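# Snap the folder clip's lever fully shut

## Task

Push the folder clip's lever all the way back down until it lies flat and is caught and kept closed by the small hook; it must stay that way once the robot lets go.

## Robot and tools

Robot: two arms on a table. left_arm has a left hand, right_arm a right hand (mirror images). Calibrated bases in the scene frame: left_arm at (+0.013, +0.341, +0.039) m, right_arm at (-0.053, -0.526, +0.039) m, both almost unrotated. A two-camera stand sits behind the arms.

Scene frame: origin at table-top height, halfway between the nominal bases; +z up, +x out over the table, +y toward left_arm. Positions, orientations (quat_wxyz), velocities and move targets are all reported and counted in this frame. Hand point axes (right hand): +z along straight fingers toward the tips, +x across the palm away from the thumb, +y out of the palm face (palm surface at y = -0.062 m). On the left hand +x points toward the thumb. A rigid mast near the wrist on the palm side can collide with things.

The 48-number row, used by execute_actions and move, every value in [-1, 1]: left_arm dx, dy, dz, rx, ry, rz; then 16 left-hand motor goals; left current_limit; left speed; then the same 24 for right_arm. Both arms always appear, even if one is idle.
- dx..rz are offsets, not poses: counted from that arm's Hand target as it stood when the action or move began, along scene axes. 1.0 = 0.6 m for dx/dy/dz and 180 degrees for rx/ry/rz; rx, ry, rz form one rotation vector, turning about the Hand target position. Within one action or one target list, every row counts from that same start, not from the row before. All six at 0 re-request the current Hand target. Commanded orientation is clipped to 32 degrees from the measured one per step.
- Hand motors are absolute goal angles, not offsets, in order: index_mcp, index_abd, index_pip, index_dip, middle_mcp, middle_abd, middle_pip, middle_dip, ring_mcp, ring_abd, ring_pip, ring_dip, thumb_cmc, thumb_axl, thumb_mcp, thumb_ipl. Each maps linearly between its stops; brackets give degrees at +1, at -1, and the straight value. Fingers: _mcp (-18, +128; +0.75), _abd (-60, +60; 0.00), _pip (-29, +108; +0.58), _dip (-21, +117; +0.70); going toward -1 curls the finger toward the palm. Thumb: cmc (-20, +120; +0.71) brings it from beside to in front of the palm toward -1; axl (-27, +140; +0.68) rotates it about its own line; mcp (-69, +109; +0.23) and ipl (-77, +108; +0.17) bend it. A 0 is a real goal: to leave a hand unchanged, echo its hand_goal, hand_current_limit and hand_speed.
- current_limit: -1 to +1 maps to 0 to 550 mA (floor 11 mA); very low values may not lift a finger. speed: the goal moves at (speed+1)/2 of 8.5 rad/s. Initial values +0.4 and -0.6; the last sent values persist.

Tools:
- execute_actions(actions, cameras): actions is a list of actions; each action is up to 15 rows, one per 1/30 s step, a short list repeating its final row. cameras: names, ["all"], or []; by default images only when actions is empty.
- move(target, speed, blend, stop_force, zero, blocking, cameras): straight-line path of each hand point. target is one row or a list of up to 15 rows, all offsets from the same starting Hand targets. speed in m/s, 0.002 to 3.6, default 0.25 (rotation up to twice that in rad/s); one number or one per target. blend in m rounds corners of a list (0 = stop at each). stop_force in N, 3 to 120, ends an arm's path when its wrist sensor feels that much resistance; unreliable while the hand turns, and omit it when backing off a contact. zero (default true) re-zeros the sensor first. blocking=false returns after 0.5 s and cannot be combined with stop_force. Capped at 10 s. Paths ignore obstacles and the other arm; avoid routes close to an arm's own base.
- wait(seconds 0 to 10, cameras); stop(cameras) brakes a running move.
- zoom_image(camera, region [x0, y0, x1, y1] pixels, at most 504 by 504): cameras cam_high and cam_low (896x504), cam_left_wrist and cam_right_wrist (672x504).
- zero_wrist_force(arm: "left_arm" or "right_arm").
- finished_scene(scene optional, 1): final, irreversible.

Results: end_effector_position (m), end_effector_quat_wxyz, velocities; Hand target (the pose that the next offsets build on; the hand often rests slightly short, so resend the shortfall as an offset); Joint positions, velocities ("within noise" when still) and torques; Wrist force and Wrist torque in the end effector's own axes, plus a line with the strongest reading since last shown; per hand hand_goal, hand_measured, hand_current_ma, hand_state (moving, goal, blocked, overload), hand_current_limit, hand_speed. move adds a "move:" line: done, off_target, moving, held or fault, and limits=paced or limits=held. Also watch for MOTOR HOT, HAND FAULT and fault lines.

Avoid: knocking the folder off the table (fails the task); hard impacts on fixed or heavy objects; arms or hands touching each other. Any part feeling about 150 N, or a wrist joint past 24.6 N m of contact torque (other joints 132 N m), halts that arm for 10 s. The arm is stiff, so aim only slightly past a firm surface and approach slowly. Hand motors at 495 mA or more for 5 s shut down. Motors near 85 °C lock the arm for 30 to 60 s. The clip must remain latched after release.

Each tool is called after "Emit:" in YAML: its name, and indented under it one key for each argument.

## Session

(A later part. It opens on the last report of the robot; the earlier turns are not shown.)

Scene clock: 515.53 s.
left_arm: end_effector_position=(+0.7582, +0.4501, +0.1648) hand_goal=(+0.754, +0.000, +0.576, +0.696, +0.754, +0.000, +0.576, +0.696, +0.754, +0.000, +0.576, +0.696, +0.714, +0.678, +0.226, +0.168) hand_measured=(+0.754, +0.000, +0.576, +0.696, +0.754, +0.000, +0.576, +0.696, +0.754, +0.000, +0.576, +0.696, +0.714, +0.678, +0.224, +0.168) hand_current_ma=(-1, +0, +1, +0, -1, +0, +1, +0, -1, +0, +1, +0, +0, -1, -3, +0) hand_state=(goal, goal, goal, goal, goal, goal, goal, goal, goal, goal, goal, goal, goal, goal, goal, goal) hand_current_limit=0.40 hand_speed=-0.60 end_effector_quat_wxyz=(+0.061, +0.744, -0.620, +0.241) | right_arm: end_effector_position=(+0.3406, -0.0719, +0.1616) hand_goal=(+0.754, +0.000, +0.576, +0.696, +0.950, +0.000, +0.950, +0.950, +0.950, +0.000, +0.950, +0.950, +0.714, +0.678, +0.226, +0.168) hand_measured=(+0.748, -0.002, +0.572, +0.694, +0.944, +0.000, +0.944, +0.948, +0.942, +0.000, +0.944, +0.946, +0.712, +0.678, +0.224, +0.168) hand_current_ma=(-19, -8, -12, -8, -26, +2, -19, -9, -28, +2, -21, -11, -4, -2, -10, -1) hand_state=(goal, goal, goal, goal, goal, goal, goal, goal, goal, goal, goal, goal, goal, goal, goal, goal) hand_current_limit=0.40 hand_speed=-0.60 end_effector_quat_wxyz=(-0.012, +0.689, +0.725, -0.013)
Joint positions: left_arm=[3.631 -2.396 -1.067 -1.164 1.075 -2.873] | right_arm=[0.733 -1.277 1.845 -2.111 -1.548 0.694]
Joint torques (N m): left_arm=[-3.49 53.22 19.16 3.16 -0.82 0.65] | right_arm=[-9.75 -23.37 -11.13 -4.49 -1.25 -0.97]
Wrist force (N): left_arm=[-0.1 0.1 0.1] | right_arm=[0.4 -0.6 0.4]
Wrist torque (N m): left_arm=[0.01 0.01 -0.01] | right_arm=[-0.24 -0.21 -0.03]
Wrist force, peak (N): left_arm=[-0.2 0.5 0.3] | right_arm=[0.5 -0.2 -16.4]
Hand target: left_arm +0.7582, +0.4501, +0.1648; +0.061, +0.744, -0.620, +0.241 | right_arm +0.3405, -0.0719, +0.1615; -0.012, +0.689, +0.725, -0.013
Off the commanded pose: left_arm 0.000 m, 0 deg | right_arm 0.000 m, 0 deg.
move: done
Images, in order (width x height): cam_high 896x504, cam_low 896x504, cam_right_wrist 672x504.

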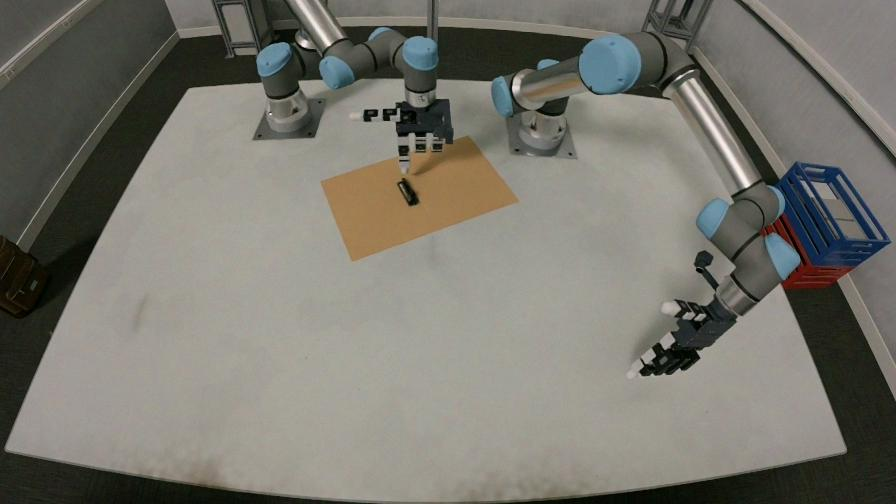

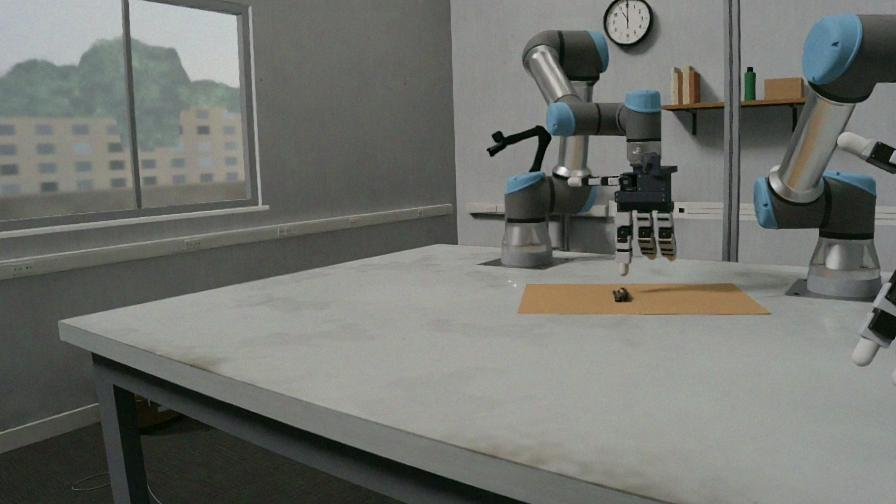

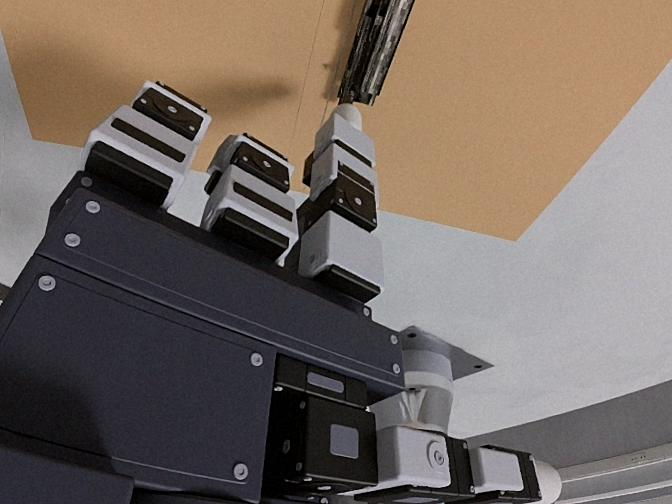

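Emit:
move:
  target: [0,0,0,0,0,0,0.754,0,0.576,0.696,0.754,0,0.576,0.696,0.754,0,0.576,0.696,0.714,0.678,0.226,0.168,0.4,-0.6,0.06,0.14,0.05,0,0,0,0.754,0,0.576,0.696,0.95,0,0.95,0.95,0.95,0,0.95,0.95,0.714,0.678,0.226,0.168,0.4,-0.6]
  speed: 0.2
  cameras: ["cam_high","cam_low","cam_right_wrist"]

Emit:
zoom_image:
  camera: "cam_right_wrist"
  region: [360, 20, 500, 160]

Emit:
zoom_image:
  camera: "cam_low"
  region: [605, 275, 640, 310]

Emit:
zoom_image:
  camera: "cam_high"
  region: [390, 170, 430, 210]

Scene clock: 525.73 s.
left_arm: end_effector_position=(+0.7582, +0.4501, +0.1648) hand_goal=(+0.754, +0.000, +0.576, +0.696, +0.754, +0.000, +0.576, +0.696, +0.754, +0.000, +0.576, +0.696, +0.714, +0.678, +0.226, +0.168) hand_measured=(+0.754, +0.000, +0.576, +0.696, +0.754, +0.000, +0.576, +0.696, +0.754, +0.000, +0.576, +0.696, +0.714, +0.678, +0.224, +0.168) hand_current_ma=(-1, +0, +1, +0, -1, +0, +1, +0, -1, +0, +1, +0, +0, -1, -3, +0) hand_state=(goal, goal, goal, goal, goal, goal, goal, goal, goal, goal, goal, goal, goal, goal, goal, goal) hand_current_limit=0.40 hand_speed=-0.60 end_effector_quat_wxyz=(+0.061, +0.744, -0.620, +0.241) | right_arm: end_effector_position=(+0.3764, +0.0121, +0.1914) hand_goal=(+0.754, +0.000, +0.576, +0.696, +0.950, +0.000, +0.950, +0.950, +0.950, +0.000, +0.950, +0.950, +0.714, +0.678, +0.226, +0.168) hand_measured=(+0.750, -0.002, +0.572, +0.694, +0.944, +0.000, +0.944, +0.948, +0.942, +0.000, +0.944, +0.946, +0.712, +0.678, +0.224, +0.168) hand_current_ma=(-15, -6, -11, -8, -26, +2, -19, -9, -28, +2, -21, -11, -4, -2, -10, -1) hand_state=(goal, goal, goal, goal, goal, goal, goal, goal, goal, goal, goal, goal, goal, goal, goal, goal) hand_current_limit=0.40 hand_speed=-0.60 end_effector_quat_wxyz=(-0.012, +0.689, +0.725, -0.013)
Joint positions: left_arm=[3.631 -2.396 -1.067 -1.164 1.075 -2.873] | right_arm=[0.791 -1.117 1.528 -1.954 -1.546 0.753]
Joint torques (N m): left_arm=[-3.27 53.63 19.14 3.01 -0.94 0.59] | right_arm=[-12.8 -40.08 -31.32 -3.31 -1.69 -1.61]
Wrist force (N): left_arm=[-0.3 0.0 -0.1] | right_arm=[0.7 -0.6 0.4]
Wrist torque (N m): left_arm=[0.01 0.03 -0.03] | right_arm=[-0.24 -0.27 -0.01]
Wrist force, peak (N): left_arm=[-0.3 0.5 -0.3] | right_arm=[2.2 0.1 -0.3]
Hand target: left_arm +0.7582, +0.4501, +0.1648; +0.061, +0.744, -0.620, +0.241 | right_arm +0.3765, +0.0121, +0.1915; -0.012, +0.689, +0.725, -0.013
Off the commanded pose: left_arm 0.000 m, 0 deg | right_arm 0.000 m, 0 deg.
move: done
Images, in order (width x height): cam_high 896x504, cam_low 896x504, cam_right_wrist 672x504.

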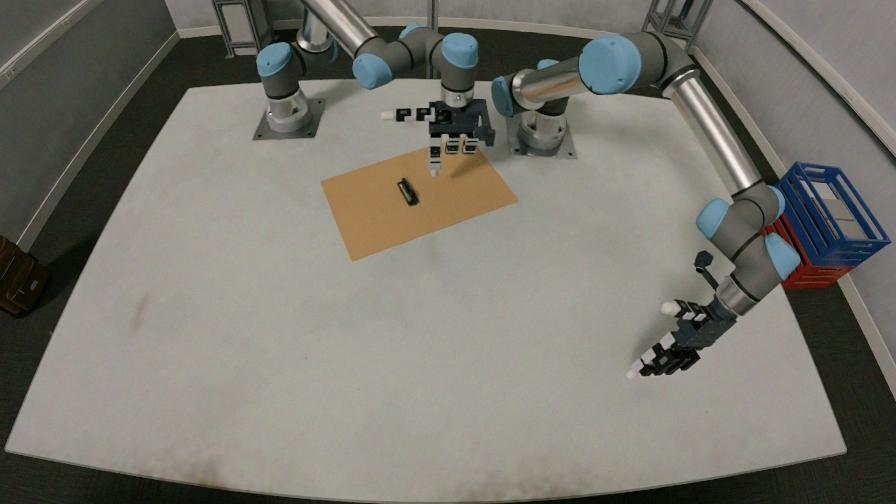

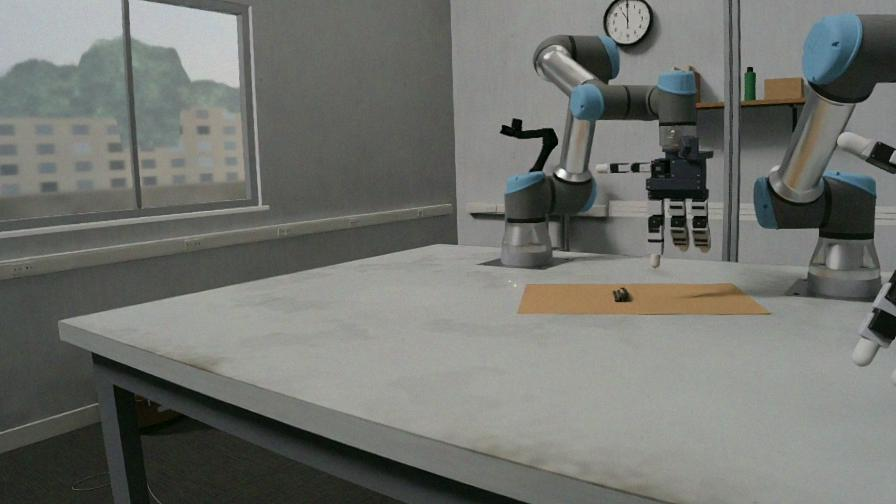

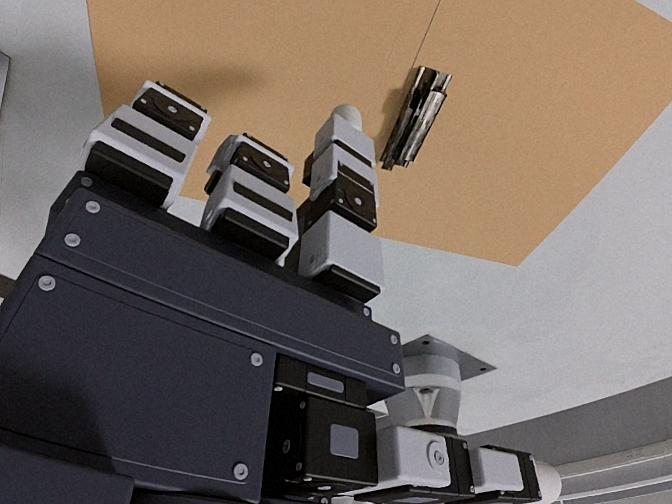

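Scaled by 3.600 from the camera's 672x504 image, which has a finer 960x720 frame.

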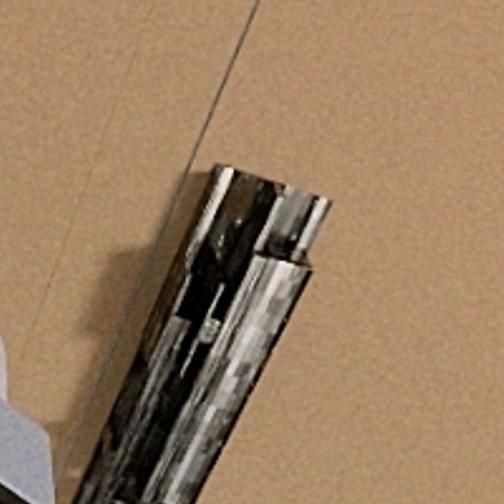

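Scaled by 14.400 from the camera's 896x504 image, which has a finer 1280x720 frame.

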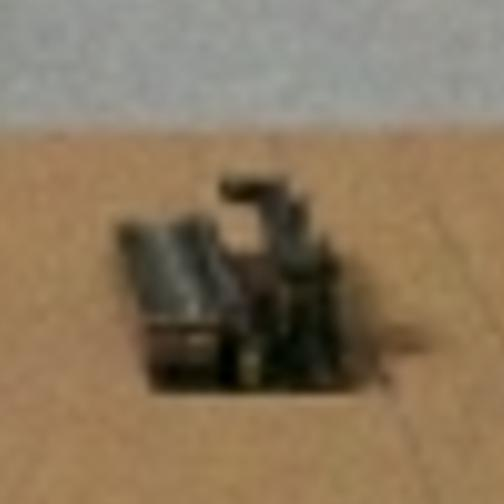

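Scaled by 12.600 from the camera's 896x504 image, which has a finer 1280x720 frame.

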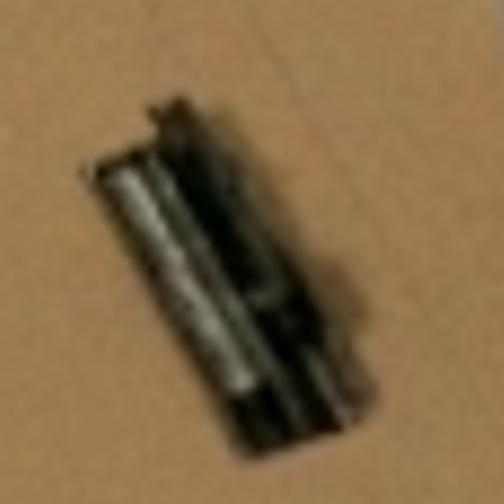

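Emit:
zoom_image:
  camera: "cam_right_wrist"
  region: [370, 60, 470, 180]

Emit:
zoom_image:
  camera: "cam_right_wrist"
  region: [372, 115, 432, 175]

Scaled by 4.200 from the camera's 672x504 image, which has a finer 960x720 frame.

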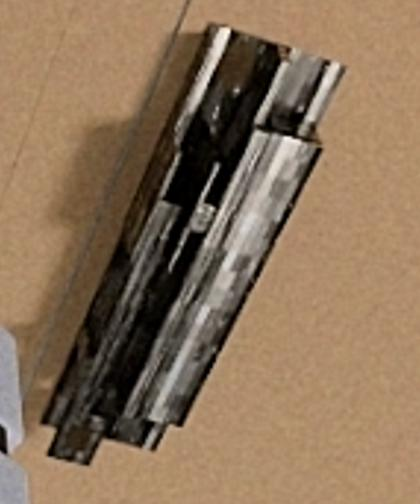

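Scaled by 8.400 from the camera's 672x504 image, which has a finer 960x720 frame.

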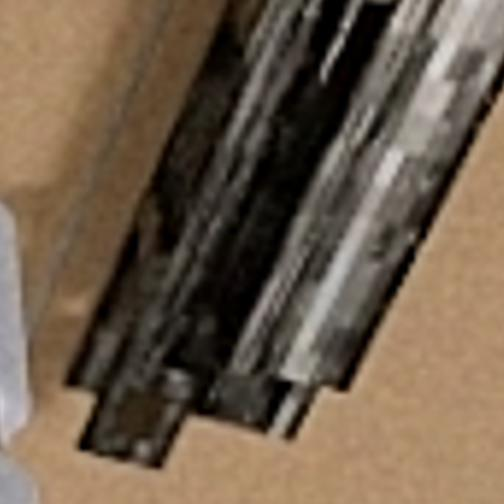

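Emit:
finished_scene:

The scene is finished: the task was done.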